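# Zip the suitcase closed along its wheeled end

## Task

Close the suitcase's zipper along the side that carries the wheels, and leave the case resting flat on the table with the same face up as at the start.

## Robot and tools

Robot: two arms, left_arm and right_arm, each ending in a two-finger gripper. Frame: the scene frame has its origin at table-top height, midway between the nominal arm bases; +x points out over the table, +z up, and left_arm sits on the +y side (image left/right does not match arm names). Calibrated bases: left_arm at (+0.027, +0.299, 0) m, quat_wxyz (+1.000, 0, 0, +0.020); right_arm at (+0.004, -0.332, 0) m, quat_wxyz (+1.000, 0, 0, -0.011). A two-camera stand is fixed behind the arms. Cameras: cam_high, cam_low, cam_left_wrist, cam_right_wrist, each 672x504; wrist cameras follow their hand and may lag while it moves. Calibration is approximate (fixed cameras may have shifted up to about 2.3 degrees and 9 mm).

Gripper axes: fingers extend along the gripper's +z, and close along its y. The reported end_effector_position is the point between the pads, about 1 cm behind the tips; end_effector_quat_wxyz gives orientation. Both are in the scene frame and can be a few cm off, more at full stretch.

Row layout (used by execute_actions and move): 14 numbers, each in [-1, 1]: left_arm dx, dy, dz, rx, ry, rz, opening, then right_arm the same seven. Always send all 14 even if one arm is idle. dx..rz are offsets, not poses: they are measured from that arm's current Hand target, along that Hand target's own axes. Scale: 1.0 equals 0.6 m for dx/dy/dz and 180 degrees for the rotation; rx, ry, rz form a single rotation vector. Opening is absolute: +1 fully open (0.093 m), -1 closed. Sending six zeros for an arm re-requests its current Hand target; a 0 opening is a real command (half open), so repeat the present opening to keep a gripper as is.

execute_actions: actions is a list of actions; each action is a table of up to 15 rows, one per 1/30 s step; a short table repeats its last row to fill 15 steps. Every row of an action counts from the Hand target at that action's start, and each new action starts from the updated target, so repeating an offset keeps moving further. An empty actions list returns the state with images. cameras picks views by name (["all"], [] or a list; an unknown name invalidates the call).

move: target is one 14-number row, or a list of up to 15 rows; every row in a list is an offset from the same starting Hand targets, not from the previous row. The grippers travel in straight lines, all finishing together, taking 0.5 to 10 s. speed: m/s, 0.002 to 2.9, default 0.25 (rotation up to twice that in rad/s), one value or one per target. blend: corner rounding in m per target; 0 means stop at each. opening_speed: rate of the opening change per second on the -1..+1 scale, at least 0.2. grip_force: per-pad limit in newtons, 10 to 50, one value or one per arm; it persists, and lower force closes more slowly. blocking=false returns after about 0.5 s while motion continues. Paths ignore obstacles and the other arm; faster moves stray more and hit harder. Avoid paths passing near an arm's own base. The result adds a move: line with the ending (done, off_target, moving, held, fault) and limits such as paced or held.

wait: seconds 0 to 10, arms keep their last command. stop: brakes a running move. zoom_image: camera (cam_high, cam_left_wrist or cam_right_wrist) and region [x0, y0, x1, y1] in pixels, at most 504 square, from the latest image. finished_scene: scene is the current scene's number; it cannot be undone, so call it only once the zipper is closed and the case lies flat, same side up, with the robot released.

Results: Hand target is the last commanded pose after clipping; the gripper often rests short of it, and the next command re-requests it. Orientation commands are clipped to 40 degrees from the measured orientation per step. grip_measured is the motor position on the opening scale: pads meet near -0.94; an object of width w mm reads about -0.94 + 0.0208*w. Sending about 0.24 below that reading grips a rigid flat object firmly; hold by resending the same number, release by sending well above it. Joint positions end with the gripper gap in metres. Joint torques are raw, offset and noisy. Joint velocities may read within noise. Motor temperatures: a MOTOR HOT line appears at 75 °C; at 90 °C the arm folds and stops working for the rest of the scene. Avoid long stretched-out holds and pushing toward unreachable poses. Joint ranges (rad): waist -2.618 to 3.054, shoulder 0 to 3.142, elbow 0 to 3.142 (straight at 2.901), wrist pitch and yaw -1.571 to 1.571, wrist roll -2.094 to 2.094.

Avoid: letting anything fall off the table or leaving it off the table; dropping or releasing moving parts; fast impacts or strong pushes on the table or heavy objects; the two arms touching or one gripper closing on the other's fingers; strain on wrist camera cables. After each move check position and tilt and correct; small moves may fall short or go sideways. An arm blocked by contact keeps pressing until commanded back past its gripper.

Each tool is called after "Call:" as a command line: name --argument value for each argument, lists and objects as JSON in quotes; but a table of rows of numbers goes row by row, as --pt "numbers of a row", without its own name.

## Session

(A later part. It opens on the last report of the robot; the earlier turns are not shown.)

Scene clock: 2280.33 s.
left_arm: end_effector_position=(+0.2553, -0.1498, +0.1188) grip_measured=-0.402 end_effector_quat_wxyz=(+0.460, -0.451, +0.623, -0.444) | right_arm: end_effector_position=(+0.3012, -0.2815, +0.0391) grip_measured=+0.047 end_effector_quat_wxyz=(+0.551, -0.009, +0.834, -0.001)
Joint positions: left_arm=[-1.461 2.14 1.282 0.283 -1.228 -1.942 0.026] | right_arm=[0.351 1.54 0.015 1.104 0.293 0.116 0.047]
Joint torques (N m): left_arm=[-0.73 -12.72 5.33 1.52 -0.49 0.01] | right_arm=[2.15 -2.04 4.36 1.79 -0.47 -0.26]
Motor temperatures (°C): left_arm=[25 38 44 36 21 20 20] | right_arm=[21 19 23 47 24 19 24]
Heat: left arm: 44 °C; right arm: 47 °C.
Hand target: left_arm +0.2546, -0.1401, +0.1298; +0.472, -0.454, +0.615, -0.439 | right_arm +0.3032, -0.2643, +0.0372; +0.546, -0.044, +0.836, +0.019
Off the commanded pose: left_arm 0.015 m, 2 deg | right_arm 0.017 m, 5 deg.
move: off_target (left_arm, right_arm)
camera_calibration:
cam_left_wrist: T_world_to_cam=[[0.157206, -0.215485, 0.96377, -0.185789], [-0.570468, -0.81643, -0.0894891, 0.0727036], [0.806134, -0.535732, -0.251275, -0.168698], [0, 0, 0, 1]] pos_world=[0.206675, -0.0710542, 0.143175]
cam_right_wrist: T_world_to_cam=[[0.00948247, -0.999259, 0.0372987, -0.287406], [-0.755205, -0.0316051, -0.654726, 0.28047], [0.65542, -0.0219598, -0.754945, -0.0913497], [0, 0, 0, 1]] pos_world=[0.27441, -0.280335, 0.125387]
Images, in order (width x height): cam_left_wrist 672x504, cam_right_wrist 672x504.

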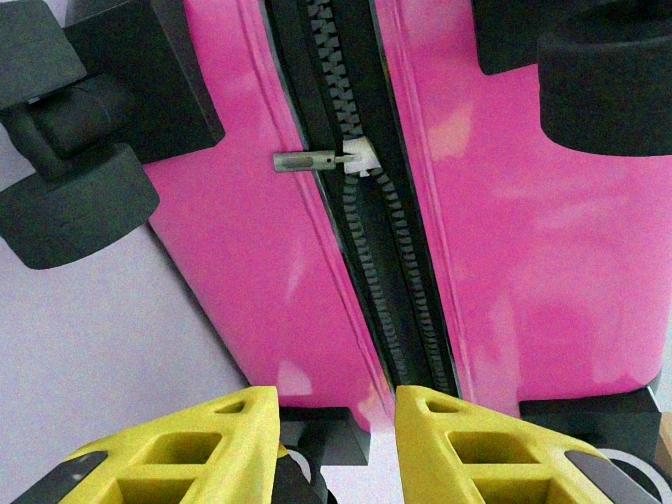

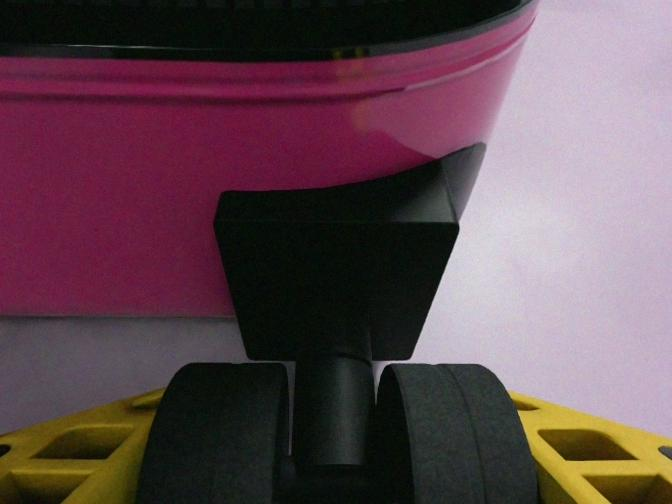

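Call:
move --pt "0 0.02 -0.12 0 0 0 -0.2 0 0 0 0 0 0 -0.5" --pt "-0.044 0.093 -0.1 -0.079 0.037 0.428 1 0 0 0 0 0 0 -0.5" --pt "-0.044 0.093 -0.044 -0.079 0.037 0.428 1 0 0 0 0 0 0 -0.5" --speed 0.15 --blend '[0.02,0.01,0]' --cameras '["cam_left_wrist"]'

Scene clock: 2300.60 s.
left_arm: end_effector_position=(+0.2242, -0.1060, +0.0969) grip_measured=+1.000 end_effector_quat_wxyz=(+0.552, -0.010, +0.834, -0.017) | right_arm: end_effector_position=(+0.3012, -0.2815, +0.0391) grip_measured=+0.047 end_effector_quat_wxyz=(+0.551, -0.009, +0.834, -0.001)
Joint positions: left_arm=[-1.507 2.107 1.431 -0.615 -1.152 -1.308 0.093] | right_arm=[0.351 1.54 0.015 1.104 0.293 0.116 0.047]
Joint torques (N m): left_arm=[-0.54 -8.12 4.22 0.98 -0.48 0.03] | right_arm=[2.15 -2.04 4.36 1.78 -0.47 -0.24]
Heat: left arm: 43 °C; right arm: 47 °C.
Hand target: left_arm +0.2244, -0.1003, +0.0850; +0.552, +0.000, +0.834, -0.001 | right_arm +0.3032, -0.2643, +0.0372; +0.546, -0.044, +0.836, +0.019
Off the commanded pose: left_arm 0.013 m, 2 deg | right_arm 0.017 m, 5 deg.
move: off_target (left_arm, right_arm); blend cut to 0 m at target 2
camera_calibration:
cam_left_wrist: T_world_to_cam=[[-0.00191359, -0.999757, 0.0219576, -0.106572], [-0.745886, -0.0131984, -0.665943, 0.269047], [0.666071, -0.0176522, -0.745679, 0.00863045], [0, 0, 0, 1]] pos_world=[0.194726, -0.102843, 0.187945]
Images, in order (width x height): cam_left_wrist 672x504.

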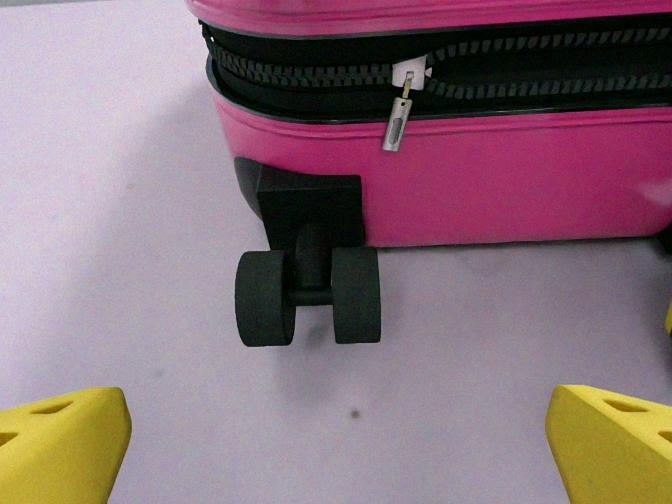

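Call:
move --pt "0.032 0.018 0.147 0 0 0 1 0 0 0 0 0 0 -0.5" --pt "0.032 0.018 0.147 0 0 0 -0.5 0 0 0 0 0 0 -0.5" --speed 0.08 --opening_speed 0.6 --cameras '["cam_left_wrist"]'

Scene clock: 2314.80 s.
left_arm: end_effector_position=(+0.2986, -0.0918, +0.0471) grip_measured=+0.047 end_effector_quat_wxyz=(+0.559, -0.008, +0.829, -0.007) | right_arm: end_effector_position=(+0.3012, -0.2815, +0.0391) grip_measured=+0.047 end_effector_quat_wxyz=(+0.551, -0.009, +0.834, -0.001)
Joint positions: left_arm=[-1.324 2.172 1.242 -0.026 -1.093 -0.921 0.047] | right_arm=[0.351 1.54 0.015 1.104 0.293 0.116 0.047]
Joint torques (N m): left_arm=[-0.23 -7.58 5.03 1.69 -0.19 0.05] | right_arm=[2.1 -2.07 4.37 1.79 -0.46 -0.27]
Heat: left arm: 41 °C; right arm: 47 °C.
Hand target: left_arm +0.2981, -0.0896, +0.0328; +0.552, +0.000, +0.834, -0.001 | right_arm +0.3032, -0.2643, +0.0372; +0.546, -0.044, +0.836, +0.019
Off the commanded pose: left_arm 0.014 m, 1 deg | right_arm 0.017 m, 5 deg.
move: off_target (left_arm, right_arm); target 2's new opening was sent with left_arm's hand 0.017 m and 2 deg from that target
camera_calibration:
cam_left_wrist: T_world_to_cam=[[0.00567812, -0.999975, 0.00428103, -0.0925819], [-0.73459, -0.00707584, -0.678474, 0.2894], [0.678487, 0.000707655, -0.734612, -0.0804318], [0, 0, 0, 1]] pos_world=[0.267688, -0.0904749, 0.137661]
Images, in order (width x height): cam_left_wrist 672x504.

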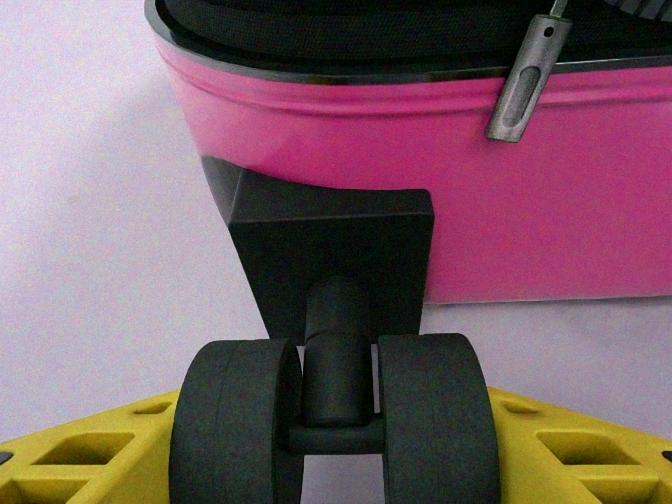

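Call:
move --pt "0 0 0 0 0 0 -0.5 0 0 0 0 0 0 1" --pt "0 0 0 0 0 0 -0.5 0 0 -0.17 0 0 0 0.2" --pt "0 0 0 0 0 0 -0.5 -0.099 0.085 -0.204 -0.189 -0.02 0.038 -0.4" --pt "0 0 0 0 0 0 -0.5 -0.12 0.15 -0.097 -0.189 -0.02 0.038 -0.4" --speed 0.15 --blend '[0,0.0,0.01,0]' --cameras '["cam_right_wrist"]'

Scene clock: 2339.90 s.
left_arm: end_effector_position=(+0.2986, -0.0918, +0.0471) grip_measured=+0.043 end_effector_quat_wxyz=(+0.559, -0.008, +0.829, -0.007) | right_arm: end_effector_position=(+0.2329, -0.2627, +0.0865) grip_measured=+1.000 end_effector_quat_wxyz=(+0.559, -0.047, +0.827, +0.030)
Joint positions: left_arm=[-1.324 2.172 1.242 -0.026 -1.093 -0.921 0.047] | right_arm=[0.633 0.345 0.015 -0.099 0.462 0.198 0.093]
Joint torques (N m): left_arm=[-0.27 -7.56 5 1.66 -0.2 -0.01] | right_arm=[-0.29 2.21 6.34 1.98 0.08 0]
Motor temperatures (°C): left_arm=[22 41 39 34 20 19 21] | right_arm=[20 19 23 47 22 19 24]
Heat: left arm: 41 °C; right arm: 47 °C.
Hand target: left_arm +0.2981, -0.0896, +0.0328; +0.552, +0.000, +0.834, -0.001 | right_arm +0.2337, -0.2624, +0.0869; +0.560, -0.046, +0.827, +0.030 (not the last commanded pose)
Tool commands: left_gripper/opening=-0.5 right_gripper/opening=+1.0
Off the commanded pose: left_arm 0.014 m, 1 deg | right_arm 0.102 m, 34 deg.
move: held (right_arm; a check stopped the path), off_target (left_arm); path passed 1 of 4 targets; target 2's new opening was not sent; target 3's new opening was not sent; limits=held
pose unreachable (right arm): on one or more control steps of this call, first in action 0 (counted from 0), this arm could not follow its commanded pose, so it was not sent that pose on those steps. It may still have moved: this result reports where it is.
cause: moving toward the commanded pose would bring two parts of the arm too close to each other (its upper arm (the part past joint 2) and its wrist (the part past joint 5), with joints 3 (elbow) to 5 (wrist yaw) between them, 10 mm apart when it was first held).
camera_calibration:
cam_right_wrist: T_world_to_cam=[[0.105538, -0.994, 0.0287374, -0.289947], [-0.735629, -0.0974857, -0.670333, 0.239975], [0.669112, 0.0496057, -0.741504, 0.00408303], [0, 0, 0, 1]] pos_world=[0.204401, -0.265016, 0.172223]
Images, in order (width x height): cam_right_wrist 672x504.

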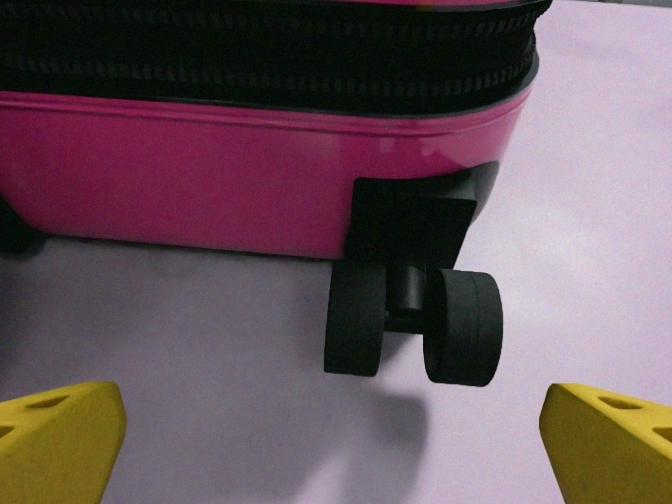

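Call:
move --pt "0 0 0 0 0 0 -0.5 -0.07 0.02 0.0 0 0 0 0.2" --pt "0 0 0 0 0 0 -0.5 -0.09 0.137 0.054 -0.181 -0.009 0.038 -0.3" --speed 0.12 --blend '[0.02,0]' --cameras '["cam_right_wrist"]'

Scene clock: 2355.40 s.
left_arm: end_effector_position=(+0.2986, -0.0918, +0.0471) grip_measured=+0.043 end_effector_quat_wxyz=(+0.559, -0.008, +0.829, -0.007) | right_arm: end_effector_position=(+0.2704, -0.1756, +0.1153) grip_measured=-0.297 end_effector_quat_wxyz=(+0.518, -0.154, +0.791, +0.288)
Joint positions: left_arm=[-1.324 2.172 1.242 -0.026 -1.093 -0.921 0.047] | right_arm=[0.371 1.002 0.139 0.542 -0.335 0.206 0.031]
Joint torques (N m): left_arm=[-0.25 -7.61 5.04 1.77 -0.23 0.02] | right_arm=[-0.75 -0.79 5.82 2.37 -0.16 0.08]
Heat: left arm: 41 °C; right arm: 47 °C.
Hand target: left_arm +0.2981, -0.0896, +0.0328; +0.552, +0.000, +0.834, -0.001 | right_arm +0.2744, -0.1751, +0.1247; +0.533, -0.153, +0.779, +0.294
Off the commanded pose: left_arm 0.014 m, 1 deg | right_arm 0.010 m, 2 deg.
move: off_target (left_arm); target 2's new opening was sent with right_arm's hand 0.011 m and 2 deg from that target
camera_calibration:
cam_right_wrist: T_world_to_cam=[[0.540159, -0.796549, -0.271546, -0.256526], [-0.687304, -0.231351, -0.688542, 0.260953], [0.485635, 0.558557, -0.672438, 0.127047], [0, 0, 0, 1]] pos_world=[0.25622, -0.214927, 0.195449]
Images, in order (width x height): cam_right_wrist 672x504.

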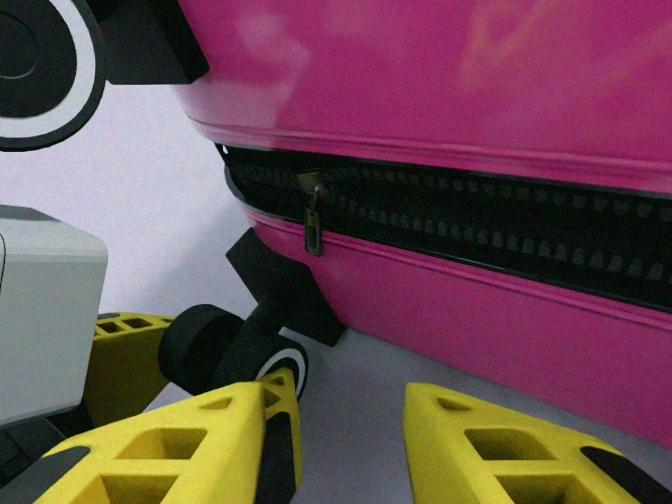

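Call:
move --target '[0,0,0,0,0,0,-0.5,-0.012,0.012,0.085,0,0,0,-0.4]' --speed 0.1 --cameras '["cam_right_wrist"]'

Scene clock: 2364.17 s.
left_arm: end_effector_position=(+0.3140, -0.0804, +0.0473) grip_measured=+0.042 end_effector_quat_wxyz=(+0.560, -0.025, +0.828, +0.004) | right_arm: end_effector_position=(+0.2938, -0.1501, +0.0932) grip_measured=-0.398 end_effector_quat_wxyz=(+0.495, -0.153, +0.806, +0.285)
Joint positions: left_arm=[-1.284 2.172 1.242 -0.024 -1.095 -0.922 0.047] | right_arm=[0.454 1.315 0.218 0.729 -0.259 0.237 0.026]
Joint torques (N m): left_arm=[-3.21 -7.79 4.81 1.7 -0.21 0.03] | right_arm=[1.57 -1.51 8.69 2.56 0.12 0.09]
Heat: left arm: 41 °C; right arm: 50 °C.
Hand target: left_arm +0.2982, -0.0896, +0.0329; +0.552, +0.000, +0.834, -0.001 | right_arm +0.3110, -0.1384, +0.1203; +0.533, -0.152, +0.779, +0.294
Off the commanded pose: left_arm 0.023 m, 3 deg | right_arm 0.034 m, 6 deg.
move: off_target (left_arm, right_arm)
camera_calibration:
cam_right_wrist: T_world_to_cam=[[0.527567, -0.800543, -0.284262, -0.250503], [-0.721603, -0.245721, -0.647233, 0.271805], [0.448289, 0.546583, -0.707308, 0.0989979], [0, 0, 0, 1]] pos_world=[0.283913, -0.18786, 0.174735]
Images, in order (width x height): cam_right_wrist 672x504.

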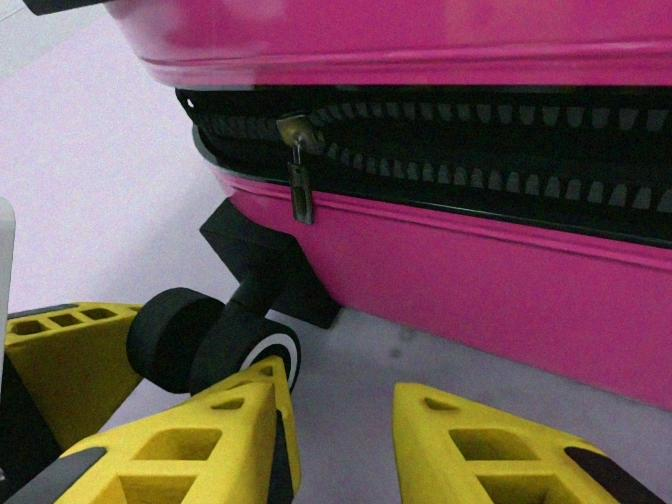

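Call:
move --pt "0 0 0 0 0 0 -0.5 -0.05 0.0 -0.085 0 0 0 -0.4" --speed 0.1 --cameras '["cam_right_wrist"]'

Scene clock: 2369.60 s.
left_arm: end_effector_position=(+0.3132, -0.0812, +0.0474) grip_measured=+0.041 end_effector_quat_wxyz=(+0.560, -0.025, +0.828, +0.003) | right_arm: end_effector_position=(+0.2909, -0.1521, +0.0973) grip_measured=-0.398 end_effector_quat_wxyz=(+0.494, -0.152, +0.808, +0.284)
Joint positions: left_arm=[-1.286 2.172 1.242 -0.024 -1.095 -0.922 0.047] | right_arm=[0.453 1.265 0.219 0.675 -0.259 0.237 0.026]
Joint torques (N m): left_arm=[-3.28 -7.57 4.72 1.73 -0.21 0.03] | right_arm=[-0.01 -2.26 5.04 2.08 -0.09 -0.03]
Heat: left arm: 41 °C; right arm: 50 °C.
Hand target: left_arm +0.2981, -0.0897, +0.0329; +0.552, +0.000, +0.834, -0.001 | right_arm +0.2918, -0.1516, +0.0982; +0.497, -0.152, +0.806, +0.285 (not the last commanded pose)
Off the commanded pose: left_arm 0.022 m, 3 deg | right_arm 0.067 m, 6 deg.
move: held (right_arm; a check stopped the path), off_target (left_arm); limits=held
pose unreachable (right arm): on one or more control steps of this call, first in action 0 (counted from 0), this arm could not follow its commanded pose, so it was not sent that pose on those steps. It may still have moved: this result reports where it is.
cause: moving toward the commanded pose would bring a part of the arm too close to another arm (this arm's gripper housing and the left arm's wrist (the part past joint 4), 1 mm apart when this arm was first held).
camera_calibration:
cam_right_wrist: T_world_to_cam=[[0.524814, -0.802229, -0.284602, -0.248764], [-0.724359, -0.245293, -0.64431, 0.272384], [0.447074, 0.544297, -0.709835, 0.104568], [0, 0, 0, 1]] pos_world=[0.281108, -0.189668, 0.178927]
Images, in order (width x height): cam_right_wrist 672x504.

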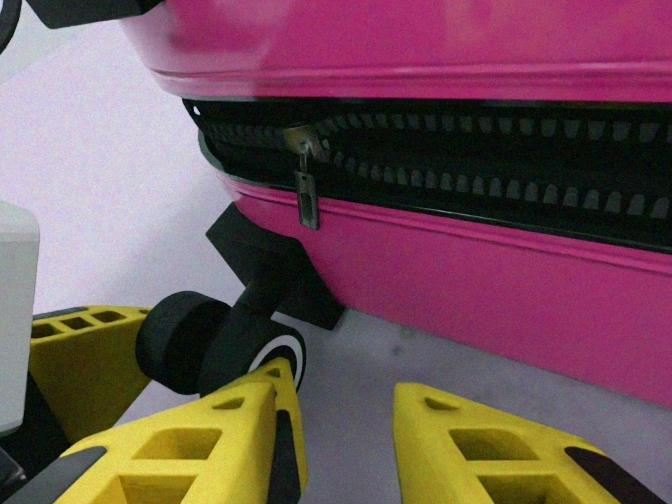

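Call:
move --pt "0 0 0 0 0 0 -0.5 -0.03 0 -0.01 0 0 0 -0.4" --pt "0 0 0 0 0 0 -0.5 -0.05 0.005 -0.058 0 0 0 -0.4" --speed 0.08 --cameras '["cam_right_wrist","cam_high"]'

Scene clock: 2377.07 s.
left_arm: end_effector_position=(+0.3132, -0.0812, +0.0474) grip_measured=+0.041 end_effector_quat_wxyz=(+0.560, -0.025, +0.828, +0.003) | right_arm: end_effector_position=(+0.2844, -0.1603, +0.0919) grip_measured=-0.398 end_effector_quat_wxyz=(+0.464, -0.145, +0.829, +0.278)
Joint positions: left_arm=[-1.286 2.172 1.242 -0.024 -1.095 -0.922 0.047] | right_arm=[0.429 1.189 0.237 0.505 -0.278 0.237 0.026]
Joint torques (N m): left_arm=[-3.06 -7.62 4.77 1.73 -0.23 0.04] | right_arm=[-0.1 -2.22 5.27 2.07 -0.1 -0.01]
Heat: left arm: 41 °C; right arm: 50 °C.
Hand target: left_arm +0.2981, -0.0897, +0.0329; +0.552, +0.000, +0.834, -0.001 | right_arm +0.2858, -0.1596, +0.0944; +0.469, -0.145, +0.825, +0.280 (not the last commanded pose)
Off the commanded pose: left_arm 0.023 m, 3 deg | right_arm 0.047 m, 5 deg.
move: held (right_arm; a check stopped the path), off_target (left_arm); path passed 1 of 2 targets; limits=held
pose unreachable (right arm): on one or more control steps of this call, first in action 0 (counted from 0), this arm could not follow its commanded pose, so it was not sent that pose on those steps. It may still have moved: this result reports where it is.
cause: moving toward the commanded pose would bring a part of the arm too close to another arm (this arm's gripper housing and the left arm's wrist (the part past joint 4), under 1 mm apart when this arm was first held).
camera_calibration:
cam_right_wrist: T_world_to_cam=[[0.498941, -0.812254, -0.302161, -0.246184], [-0.76988, -0.255332, -0.584885, 0.268105], [0.397924, 0.524451, -0.752733, 0.122834], [0, 0, 0, 1]] pos_world=[0.280361, -0.195929, 0.174884]
Images, in order (width x height): cam_high 672x504, cam_right_wrist 672x504.

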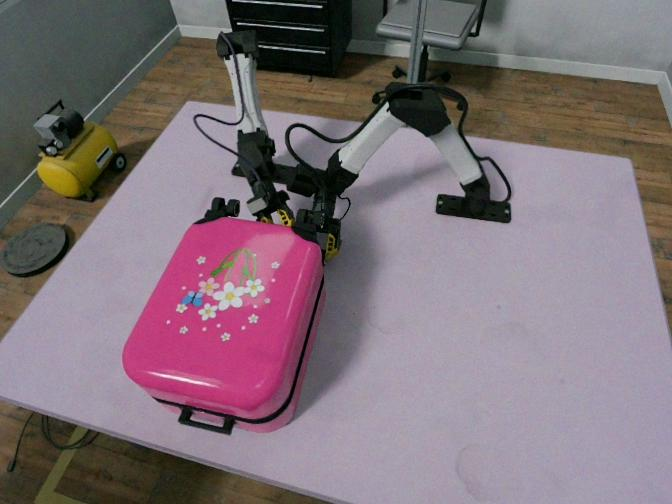

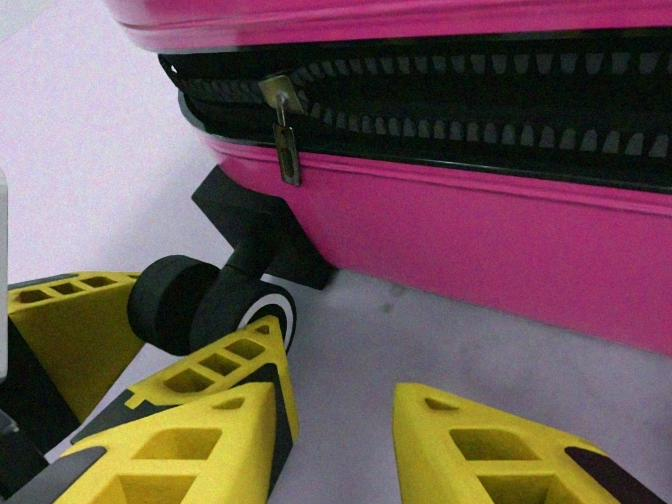

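Call:
move --pt "0 0 0 0 0 0 -0.5 0.015 -0.077 -0.093 0 0 0 -0.4" --pt "0 0 0 0 0 0 -0.5 -0.07 -0.044 -0.133 0 0 0 -0.4" --speed 0.1 --cameras '[]'

Call:
move --target '[-0.07,0,0.16,0,0,0,-0.5,0,0,0,0,0,0,-0.4]' --speed 0.06 --cameras '["cam_high","cam_right_wrist","cam_left_wrist"]'

Scene clock: 2396.77 s.
left_arm: end_effector_position=(+0.2965, -0.1006, +0.0475) grip_measured=+0.041 end_effector_quat_wxyz=(+0.558, +0.004, +0.830, -0.019) | right_arm: end_effector_position=(+0.2538, -0.2295, +0.1355) grip_measured=-0.398 end_effector_quat_wxyz=(+0.441, -0.139, +0.839, +0.286)
Joint positions: left_arm=[-1.331 2.175 1.242 0.021 -1.075 -0.879 0.047] | right_arm=[0.026 0.761 0.348 -0.179 -0.643 0.026 0.026]
Joint torques (N m): left_arm=[0.24 -7.86 4.93 1.29 -0.37 -0.33] | right_arm=[0.03 0.1 8.72 2.09 -0.17 0.04]
Heat: left arm: 41 °C; right arm: 48 °C.
Hand target: left_arm +0.2981, -0.0897, +0.0330; +0.552, +0.000, +0.834, -0.001 | right_arm +0.2656, -0.2294, +0.1539; +0.469, -0.145, +0.825, +0.280
Off the commanded pose: left_arm 0.018 m, 2 deg | right_arm 0.022 m, 4 deg.
move: off_target (left_arm, right_arm)
No camera images: "cameras" was empty.

Scene clock: 2398.93 s.
left_arm: end_effector_position=(+0.3846, -0.1027, +0.0516) grip_measured=+0.041 end_effector_quat_wxyz=(+0.558, +0.016, +0.830, -0.021) | right_arm: end_effector_position=(+0.2541, -0.2296, +0.1357) grip_measured=-0.398 end_effector_quat_wxyz=(+0.442, -0.139, +0.839, +0.285)
Joint positions: left_arm=[-1.136 2.251 1.338 0.237 -0.924 -0.588 0.047] | right_arm=[0.026 0.761 0.348 -0.178 -0.642 0.026 0.026]
Joint torques (N m): left_arm=[2.78 -6.63 8.2 1.89 -0.21 -0.11] | right_arm=[0.08 0.18 8.73 2.09 -0.15 0.05]
Heat: left arm: 41 °C; right arm: 49 °C.
Hand target: left_arm +0.4030, -0.0898, +0.0342; +0.552, +0.000, +0.834, -0.001 | right_arm +0.2656, -0.2294, +0.1539; +0.469, -0.145, +0.825, +0.280
Off the commanded pose: left_arm 0.028 m, 3 deg | right_arm 0.022 m, 4 deg.
move: off_target (left_arm, right_arm)
camera_calibration:
cam_left_wrist: T_world_to_cam=[[-0.0505828, -0.99872, 0.0000310682, -0.0819381], [-0.734782, 0.0371939, -0.677283, 0.360015], [0.676414, -0.0342817, -0.735723, -0.138188], [0, 0, 0, 1]] pos_world=[0.35386, -0.0999609, 0.142167]
cam_right_wrist: T_world_to_cam=[[0.488247, -0.807622, -0.3307, -0.266446], [-0.796656, -0.257749, -0.546722, 0.253763], [0.356307, 0.530389, -0.769241, 0.218383], [0, 0, 0, 1]] pos_world=[0.254441, -0.265609, 0.218614]
Images, in order (width x height): cam_high 672x504, cam_left_wrist 672x504, cam_right_wrist 672x504.

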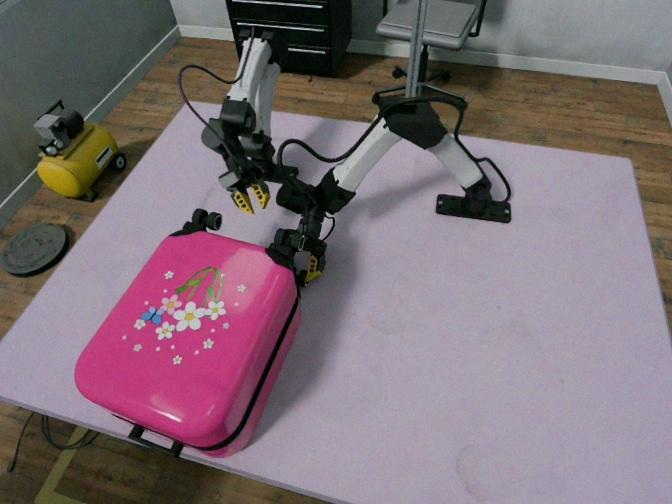

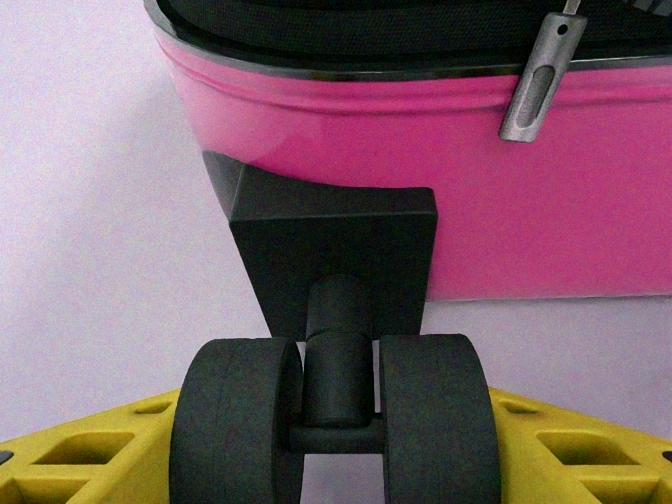

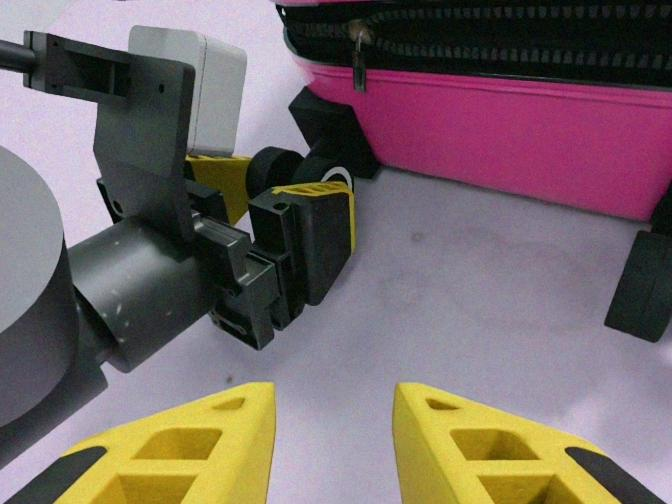

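Call:
move --target '[0,0,0,0,0,0,-0.5,-0.074,-0.018,0.2,-0.012,-0.047,-0.015,-0.4]' --speed 0.12 --cameras '["cam_right_wrist"]'

Scene clock: 2419.83 s.
left_arm: end_effector_position=(+0.3846, -0.1027, +0.0516) grip_measured=+0.041 end_effector_quat_wxyz=(+0.558, +0.016, +0.830, -0.021) | right_arm: end_effector_position=(+0.3644, -0.1713, +0.1207) grip_measured=-0.398 end_effector_quat_wxyz=(+0.504, -0.150, +0.798, +0.294)
Joint positions: left_arm=[-1.136 2.251 1.338 0.237 -0.924 -0.588 0.047] | right_arm=[0.25 1.48 0.47 0.647 -0.458 0.174 0.026]
Joint torques (N m): left_arm=[2.76 -6.68 8.08 1.91 -0.27 -0.19] | right_arm=[0.47 -4.16 7.75 2.26 -0.01 0.05]
Motor temperatures (°C): left_arm=[22 39 38 33 20 19 22] | right_arm=[19 18 30 51 21 19 22]
Heat: left arm: 39 °C; right arm: 51 °C.
Hand target: left_arm +0.4030, -0.0898, +0.0342; +0.552, +0.000, +0.834, -0.001 | right_arm +0.3770, -0.1673, +0.1397; +0.532, -0.153, +0.779, +0.294
Off the commanded pose: left_arm 0.028 m, 3 deg | right_arm 0.023 m, 4 deg.
move: off_target (left_arm, right_arm)
camera_calibration:
cam_right_wrist: T_world_to_cam=[[0.534715, -0.792649, -0.292894, -0.297084], [-0.708589, -0.231735, -0.666484, 0.335225], [0.460414, 0.563921, -0.685574, 0.0943553], [0, 0, 0, 1]] pos_world=[0.352949, -0.211009, 0.201096]
Images, in order (width x height): cam_right_wrist 672x504.

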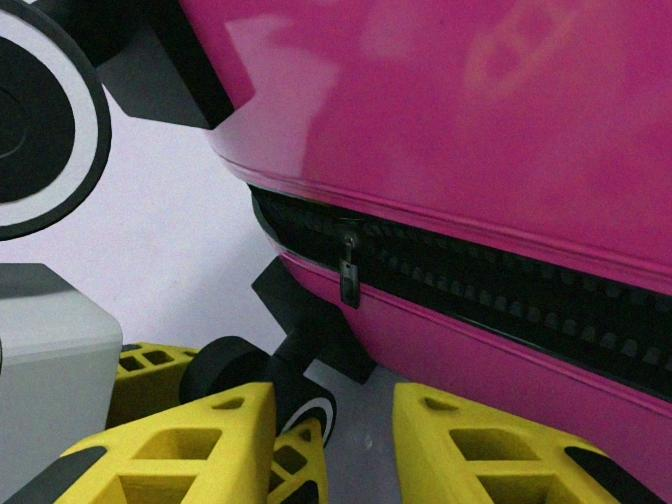

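Call:
move --target '[0,0,0,0,0,0,-0.5,0.002,-0.010,0.075,0,0,0,-0.4]' --speed 0.08 --cameras '["cam_right_wrist"]'

Scene clock: 2428.23 s.
left_arm: end_effector_position=(+0.3954, -0.0989, +0.0520) grip_measured=+0.041 end_effector_quat_wxyz=(+0.559, +0.013, +0.829, -0.020) | right_arm: end_effector_position=(+0.3990, -0.1488, +0.1078) grip_measured=-0.398 end_effector_quat_wxyz=(+0.507, -0.155, +0.796, +0.292)
Joint positions: left_arm=[-1.113 2.26 1.348 0.252 -0.913 -0.57 0.047] | right_arm=[0.298 1.682 0.593 0.738 -0.415 0.183 0.026]
Joint torques (N m): left_arm=[0.84 -7.12 7.51 1.79 -0.35 -0.3] | right_arm=[0.49 -5.16 8.12 2.25 0.03 0.13]
Heat: left arm: 38 °C; right arm: 51 °C.
Hand target: left_arm +0.4029, -0.0898, +0.0341; +0.552, +0.000, +0.834, -0.001 | right_arm +0.4131, -0.1439, +0.1252; +0.532, -0.153, +0.779, +0.294
Off the commanded pose: left_arm 0.021 m, 3 deg | right_arm 0.023 m, 3 deg.
move: off_target (left_arm, right_arm)
camera_calibration:
cam_right_wrist: T_world_to_cam=[[0.541869, -0.791241, -0.2834, -0.305157], [-0.70057, -0.238944, -0.67239, 0.352763], [0.464306, 0.562889, -0.683796, 0.0549794], [0, 0, 0, 1]] pos_world=[0.386963, -0.18811, 0.188307]
Images, in order (width x height): cam_right_wrist 672x504.

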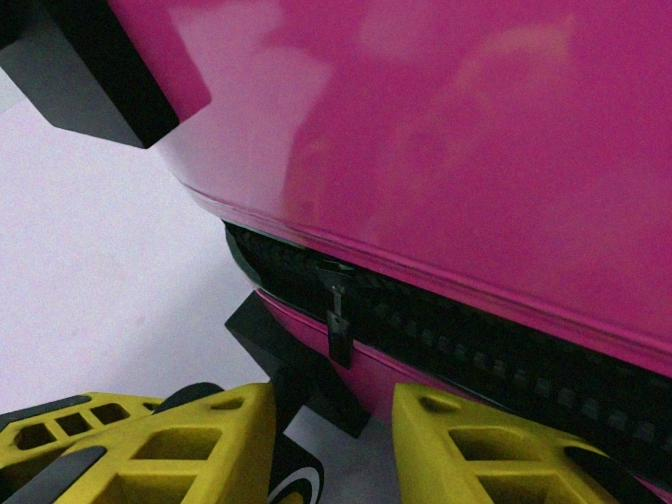

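Call:
move --target '[0,0,0,0,0,0,-0.5,-0.004,-0.002,0.055,0,0,0,-0.4]' --speed 0.06 --cameras '["cam_right_wrist","cam_high"]'

Call:
zoom_image --camera "cam_right_wrist" --region '[220, 230, 470, 480]'

Scene clock: 2435.63 s.
left_arm: end_effector_position=(+0.4112, -0.0857, +0.0520) grip_measured=+0.041 end_effector_quat_wxyz=(+0.563, -0.004, +0.827, -0.008) | right_arm: end_effector_position=(+0.4256, -0.1308, +0.1072) grip_measured=-0.398 end_effector_quat_wxyz=(+0.519, -0.160, +0.788, +0.290)
Joint positions: left_arm=[-1.075 2.267 1.352 0.265 -0.919 -0.563 0.047] | right_arm=[0.332 1.798 0.699 0.778 -0.381 0.185 0.026]
Joint torques (N m): left_arm=[-2.04 -7.72 7.21 1.66 -0.31 -0.33] | right_arm=[0.66 -5.42 8.76 2 0.05 0.2]
Heat: left arm: 38 °C; right arm: 52 °C.
Hand target: left_arm +0.4029, -0.0898, +0.0341; +0.552, +0.000, +0.834, -0.001 | right_arm +0.4391, -0.1246, +0.1183; +0.532, -0.153, +0.779, +0.294
Off the commanded pose: left_arm 0.020 m, 2 deg | right_arm 0.019 m, 2 deg.
move: off_target (left_arm, right_arm)
camera_calibration:
cam_right_wrist: T_world_to_cam=[[0.550974, -0.791086, -0.265728, -0.311274], [-0.67883, -0.239644, -0.694089, 0.368228], [0.485404, 0.562809, -0.669051, 0.0215148], [0, 0, 0, 1]] pos_world=[0.411025, -0.17011, 0.187263]
Images, in order (width x height): cam_high 672x504, cam_right_wrist 672x504.

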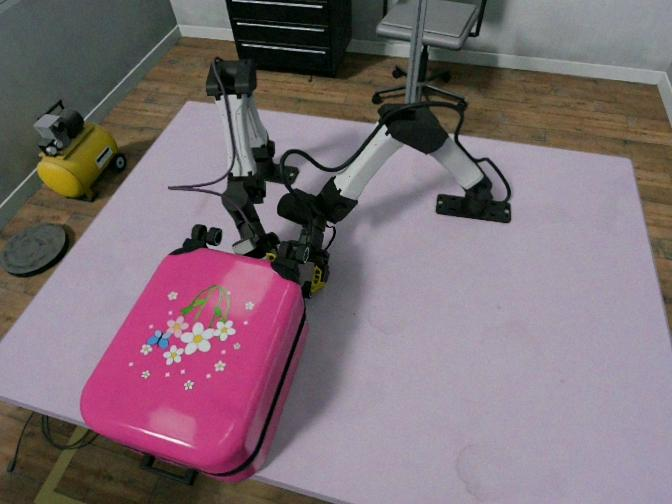

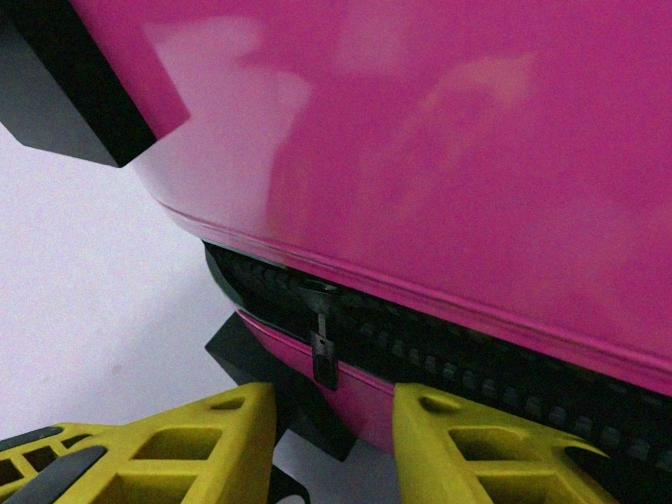

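Scaled by 2.016 from the camera's 672x504 image, which has a finer 960x720 frame.

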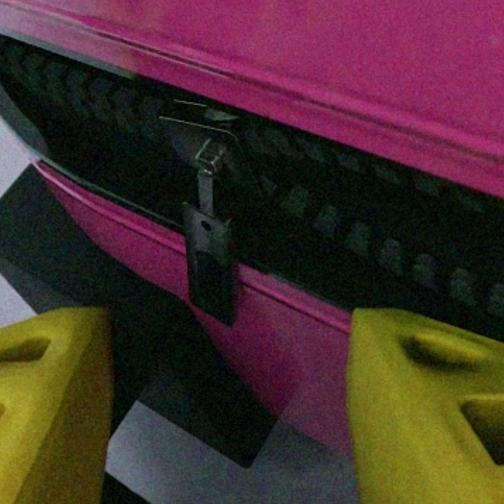

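Call:
move --pt "0.02 0 -0.046 0 0 0 -0.5 -0.016 0.0 -0.06 0 0 0 -0.6" --pt "0.02 0 -0.046 0 0 0 -0.5 -0.02 0.003 -0.015 0 0 0 -0.6" --speed 0.06 --cameras '["cam_right_wrist","cam_high"]'

Call:
zoom_image --camera "cam_right_wrist" --region '[220, 230, 470, 480]'

Scene clock: 2447.47 s.
left_arm: end_effector_position=(+0.3977, -0.0845, +0.0512) grip_measured=+0.041 end_effector_quat_wxyz=(+0.572, -0.021, +0.820, +0.000) | right_arm: end_effector_position=(+0.4162, -0.1352, +0.1136) grip_measured=-0.597 end_effector_quat_wxyz=(+0.507, -0.160, +0.794, +0.294)
Joint positions: left_arm=[-1.109 2.267 1.338 0.252 -0.986 -0.617 0.047] | right_arm=[0.322 1.733 0.683 0.703 -0.4 0.186 0.017]
Joint torques (N m): left_arm=[-3.96 -10.7 3.28 1.36 -0.13 -0.45] | right_arm=[0.4 -4.96 9.95 2.11 0.1 0.19]
Heat: left arm: 40 °C; right arm: 50 °C.
Hand target: left_arm +0.3729, -0.0897, +0.0339; +0.552, +0.000, +0.834, -0.001 | right_arm +0.4361, -0.1296, +0.1324; +0.532, -0.153, +0.779, +0.294
Off the commanded pose: left_arm 0.031 m, 4 deg | right_arm 0.028 m, 3 deg.
move: off_target (left_arm, right_arm)
camera_calibration:
cam_right_wrist: T_world_to_cam=[[0.549963, -0.78687, -0.279956, -0.305265], [-0.695494, -0.245891, -0.675149, 0.369173], [0.462416, 0.566015, -0.682494, 0.0442903], [0, 0, 0, 1]] pos_world=[0.404161, -0.174497, 0.194013]
Images, in order (width x height): cam_high 672x504, cam_right_wrist 672x504.

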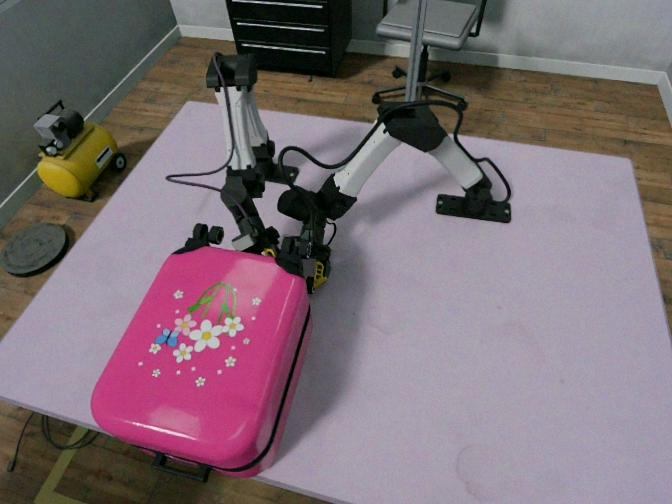

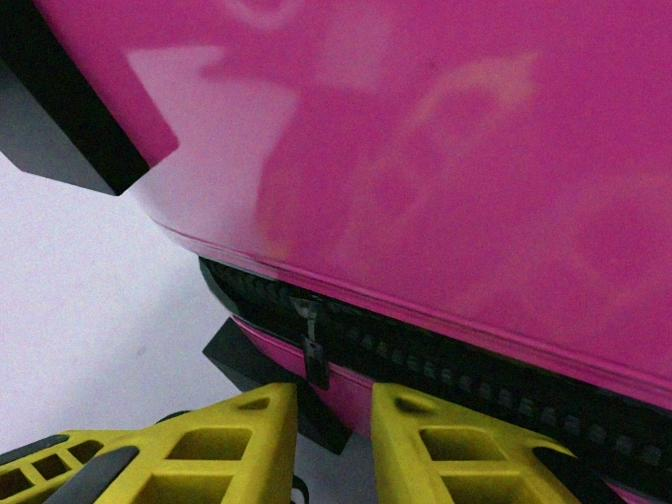

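Scaled by 2.016 from the camera's 672x504 image, which has a finer 960x720 frame.

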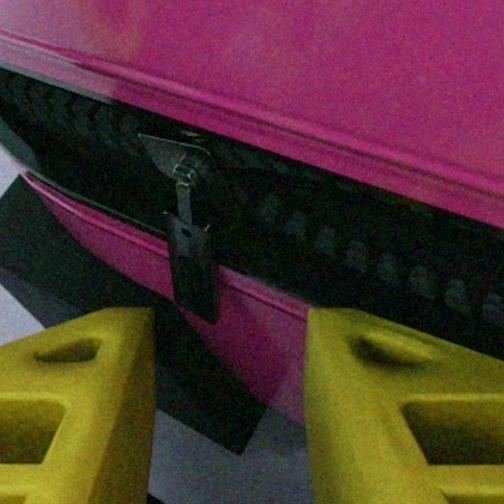

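Call:
move --target '[0,0,0,0,0,0,-0.5,-0.002,0.010,0.035,0,0,0,-0.6]' --speed 0.06 --cameras '["cam_right_wrist","cam_left_wrist"]'

Call:
zoom_image --camera "cam_right_wrist" --region '[220, 230, 470, 480]'

Scene clock: 2455.63 s.
left_arm: end_effector_position=(+0.4041, -0.0729, +0.0505) grip_measured=+0.041 end_effector_quat_wxyz=(+0.574, -0.038, +0.818, +0.012) | right_arm: end_effector_position=(+0.4300, -0.1199, +0.1128) grip_measured=-0.597 end_effector_quat_wxyz=(+0.514, -0.163, +0.792, +0.287)
Joint positions: left_arm=[-1.091 2.267 1.334 0.242 -1.007 -0.636 0.047] | right_arm=[0.359 1.795 0.748 0.714 -0.356 0.186 0.017]
Joint torques (N m): left_arm=[-5.22 -10.99 3.34 1.4 0.1 -0.29] | right_arm=[0.5 -5.33 10.29 2.04 0 0.26]
Heat: left arm: 42 °C; right arm: 50 °C.
Hand target: left_arm +0.3728, -0.0898, +0.0338; +0.552, +0.000, +0.834, -0.001 | right_arm +0.4488, -0.1120, +0.1297; +0.532, -0.153, +0.779, +0.294
Off the commanded pose: left_arm 0.039 m, 6 deg | right_arm 0.027 m, 3 deg.
move: off_target (left_arm, right_arm)
camera_calibration:
cam_left_wrist: T_world_to_cam=[[0.0767543, -0.997022, 0.00751504, -0.102917], [-0.705939, -0.0596654, -0.705755, 0.355309], [0.704102, 0.0488646, -0.708416, -0.157667], [0, 0, 0, 1]] pos_world=[0.369739, -0.0737068, 0.13984]
cam_right_wrist: T_world_to_cam=[[0.551192, -0.791904, -0.262821, -0.304056], [-0.684882, -0.249489, -0.684611, 0.378111], [0.476575, 0.557353, -0.679877, 0.0213064], [0, 0, 0, 1]] pos_world=[0.416401, -0.158324, 0.193432]
Images, in order (width x height): cam_left_wrist 672x504, cam_right_wrist 672x504.

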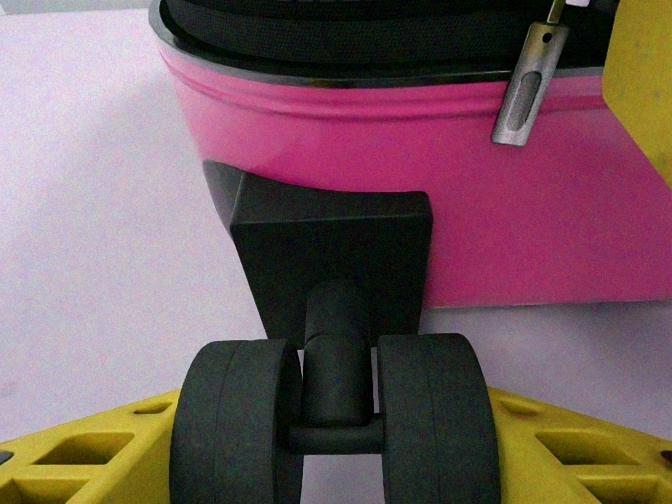

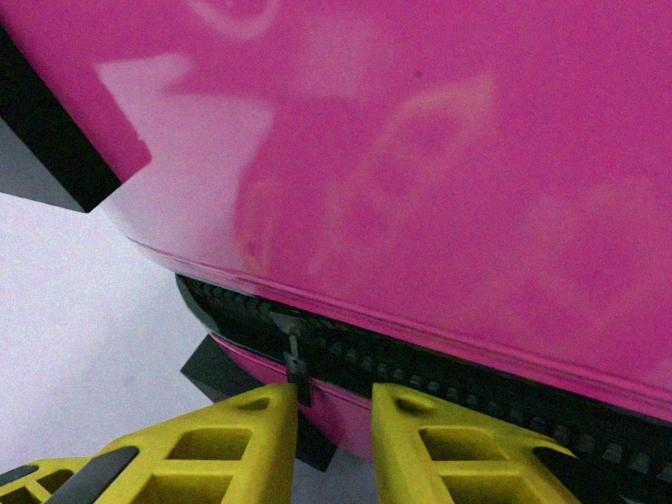

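Scaled by 2.016 from the camera's 672x504 image, which has a finer 960x720 frame.

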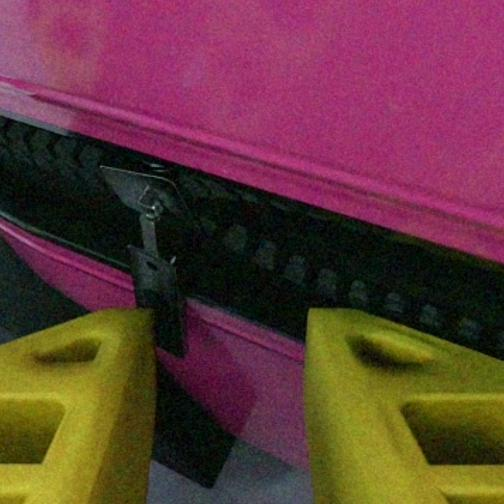

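Call:
move --pt "0 0 0 0 0 0 -0.5 0 0.016 -0.035 0 0 0 -0.35" --pt "0 0 0 0 0 0 -0.5 0.0 0.018 0.0 0 0 0 -0.35" --speed 0.06 --cameras '["cam_right_wrist","cam_left_wrist"]'

Call:
zoom_image --camera "cam_right_wrist" --region '[220, 230, 470, 480]'

Scene clock: 2461.70 s.
left_arm: end_effector_position=(+0.4036, -0.0724, +0.0503) grip_measured=+0.041 end_effector_quat_wxyz=(+0.574, -0.039, +0.818, +0.012) | right_arm: end_effector_position=(+0.4270, -0.1160, +0.1140) grip_measured=-0.353 end_effector_quat_wxyz=(+0.508, -0.148, +0.798, +0.287)
Joint positions: left_arm=[-1.092 2.267 1.334 0.238 -1.011 -0.642 0.047] | right_arm=[0.381 1.779 0.747 0.689 -0.321 0.219 0.028]
Joint torques (N m): left_arm=[-5.31 -11.03 3.4 1.47 0.12 -0.2] | right_arm=[1.24 -5.29 9.95 2.19 0 0.03]
Motor temperatures (°C): left_arm=[23 44 38 31 20 19 23] | right_arm=[19 21 32 50 20 19 22]
Heat: left arm: 44 °C; right arm: 50 °C.
Hand target: left_arm +0.3729, -0.0897, +0.0338; +0.552, +0.000, +0.834, -0.001 | right_arm +0.4428, -0.1035, +0.1330; +0.532, -0.153, +0.779, +0.294
Off the commanded pose: left_arm 0.039 m, 6 deg | right_arm 0.028 m, 4 deg.
move: off_target (left_arm, right_arm)
camera_calibration:
cam_left_wrist: T_world_to_cam=[[0.080081, -0.996757, 0.00785034, -0.103827], [-0.70564, -0.0622512, -0.705831, 0.354469], [0.704031, 0.0509842, -0.708337, -0.157228], [0, 0, 0, 1]] pos_world=[0.369135, -0.0734082, 0.13964]
cam_right_wrist: T_world_to_cam=[[0.527406, -0.800913, -0.283515, -0.287575], [-0.706473, -0.228046, -0.669993, 0.387934], [0.471952, 0.553654, -0.686096, 0.023639], [0, 0, 0, 1]] pos_world=[0.414578, -0.154944, 0.1946]
Images, in order (width x height): cam_left_wrist 672x504, cam_right_wrist 672x504.

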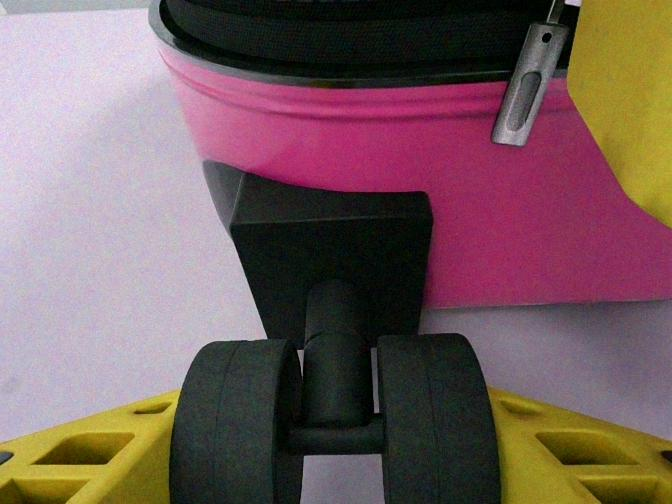

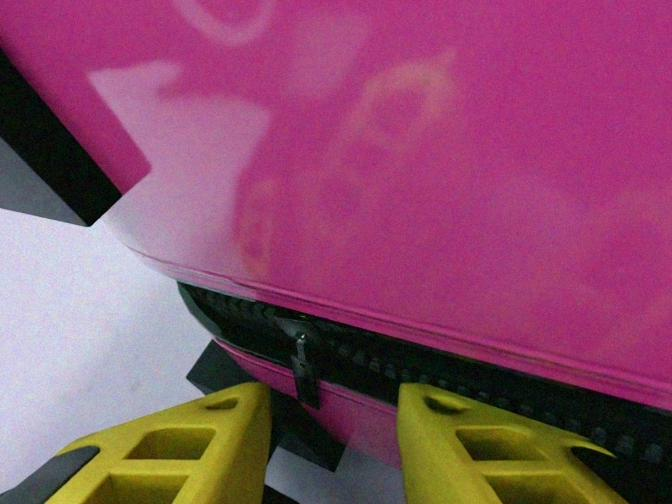

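Scaled by 2.016 from the camera's 672x504 image, which has a finer 960x720 frame.

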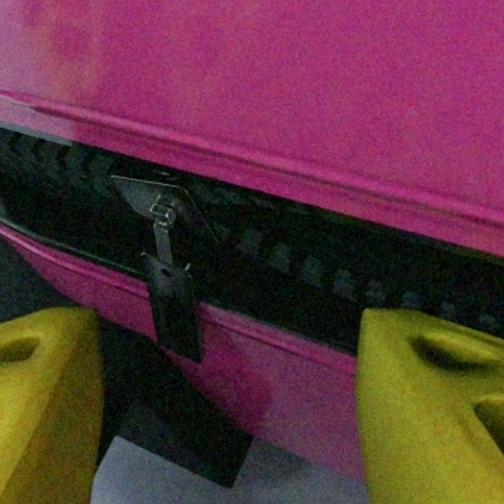

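Call:
execute_actions --actions '[]' --cameras '["cam_right_wrist","cam_high"]'

Scene clock: 2484.83 s.
left_arm: end_effector_position=(+0.4036, -0.0724, +0.0503) grip_measured=+0.041 end_effector_quat_wxyz=(+0.574, -0.039, +0.818, +0.012) | right_arm: end_effector_position=(+0.4270, -0.1160, +0.1140) grip_measured=-0.353 end_effector_quat_wxyz=(+0.508, -0.148, +0.798, +0.287)
Joint positions: left_arm=[-1.092 2.267 1.334 0.238 -1.011 -0.642 0.047] | right_arm=[0.381 1.779 0.747 0.689 -0.321 0.219 0.028]
Joint velocities: within noise
Joint torques (N m): left_arm=[-5.15 -10.86 3.58 1.43 0.11 -0.25] | right_arm=[1.25 -5.29 9.96 2.19 -0.02 0.05]
Motor temperatures (°C): left_arm=[23 49 36 30 20 19 23] | right_arm=[19 22 35 49 20 19 21]
Heat: left arm: 49 °C; right arm: 49 °C.
Hand target: left_arm +0.3729, -0.0897, +0.0338; +0.552, +0.000, +0.834, -0.001 | right_arm +0.4428, -0.1035, +0.1330; +0.532, -0.153, +0.779, +0.294
Tool commands: left_gripper/opening=-0.5 right_gripper/opening=-0.35
Off the commanded pose: left_arm 0.039 m, 6 deg | right_arm 0.028 m, 4 deg.
camera_calibration:
cam_right_wrist: T_world_to_cam=[[0.527406, -0.800913, -0.283515, -0.287575], [-0.706473, -0.228046, -0.669993, 0.387934], [0.471952, 0.553654, -0.686096, 0.023639], [0, 0, 0, 1]] pos_world=[0.414578, -0.154944, 0.1946]
Images, in order (width x height): cam_high 672x504, cam_right_wrist 672x504.

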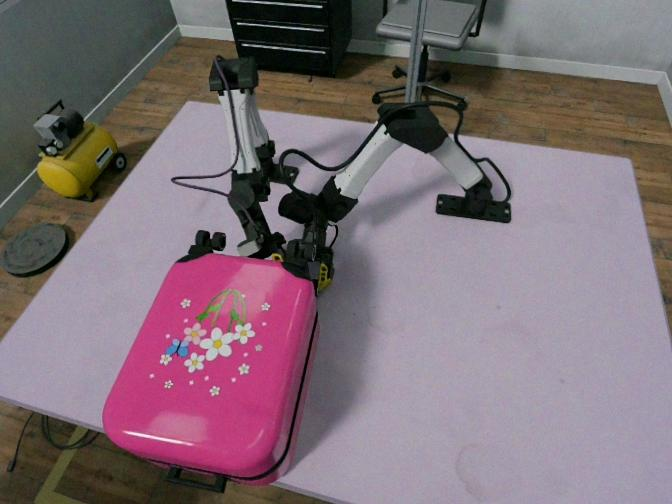

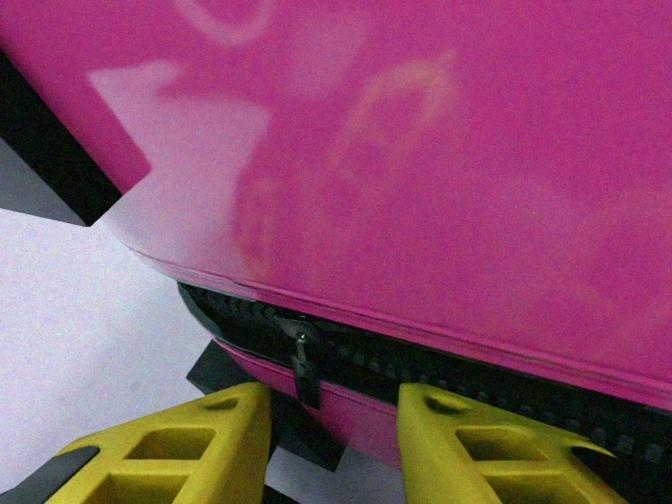

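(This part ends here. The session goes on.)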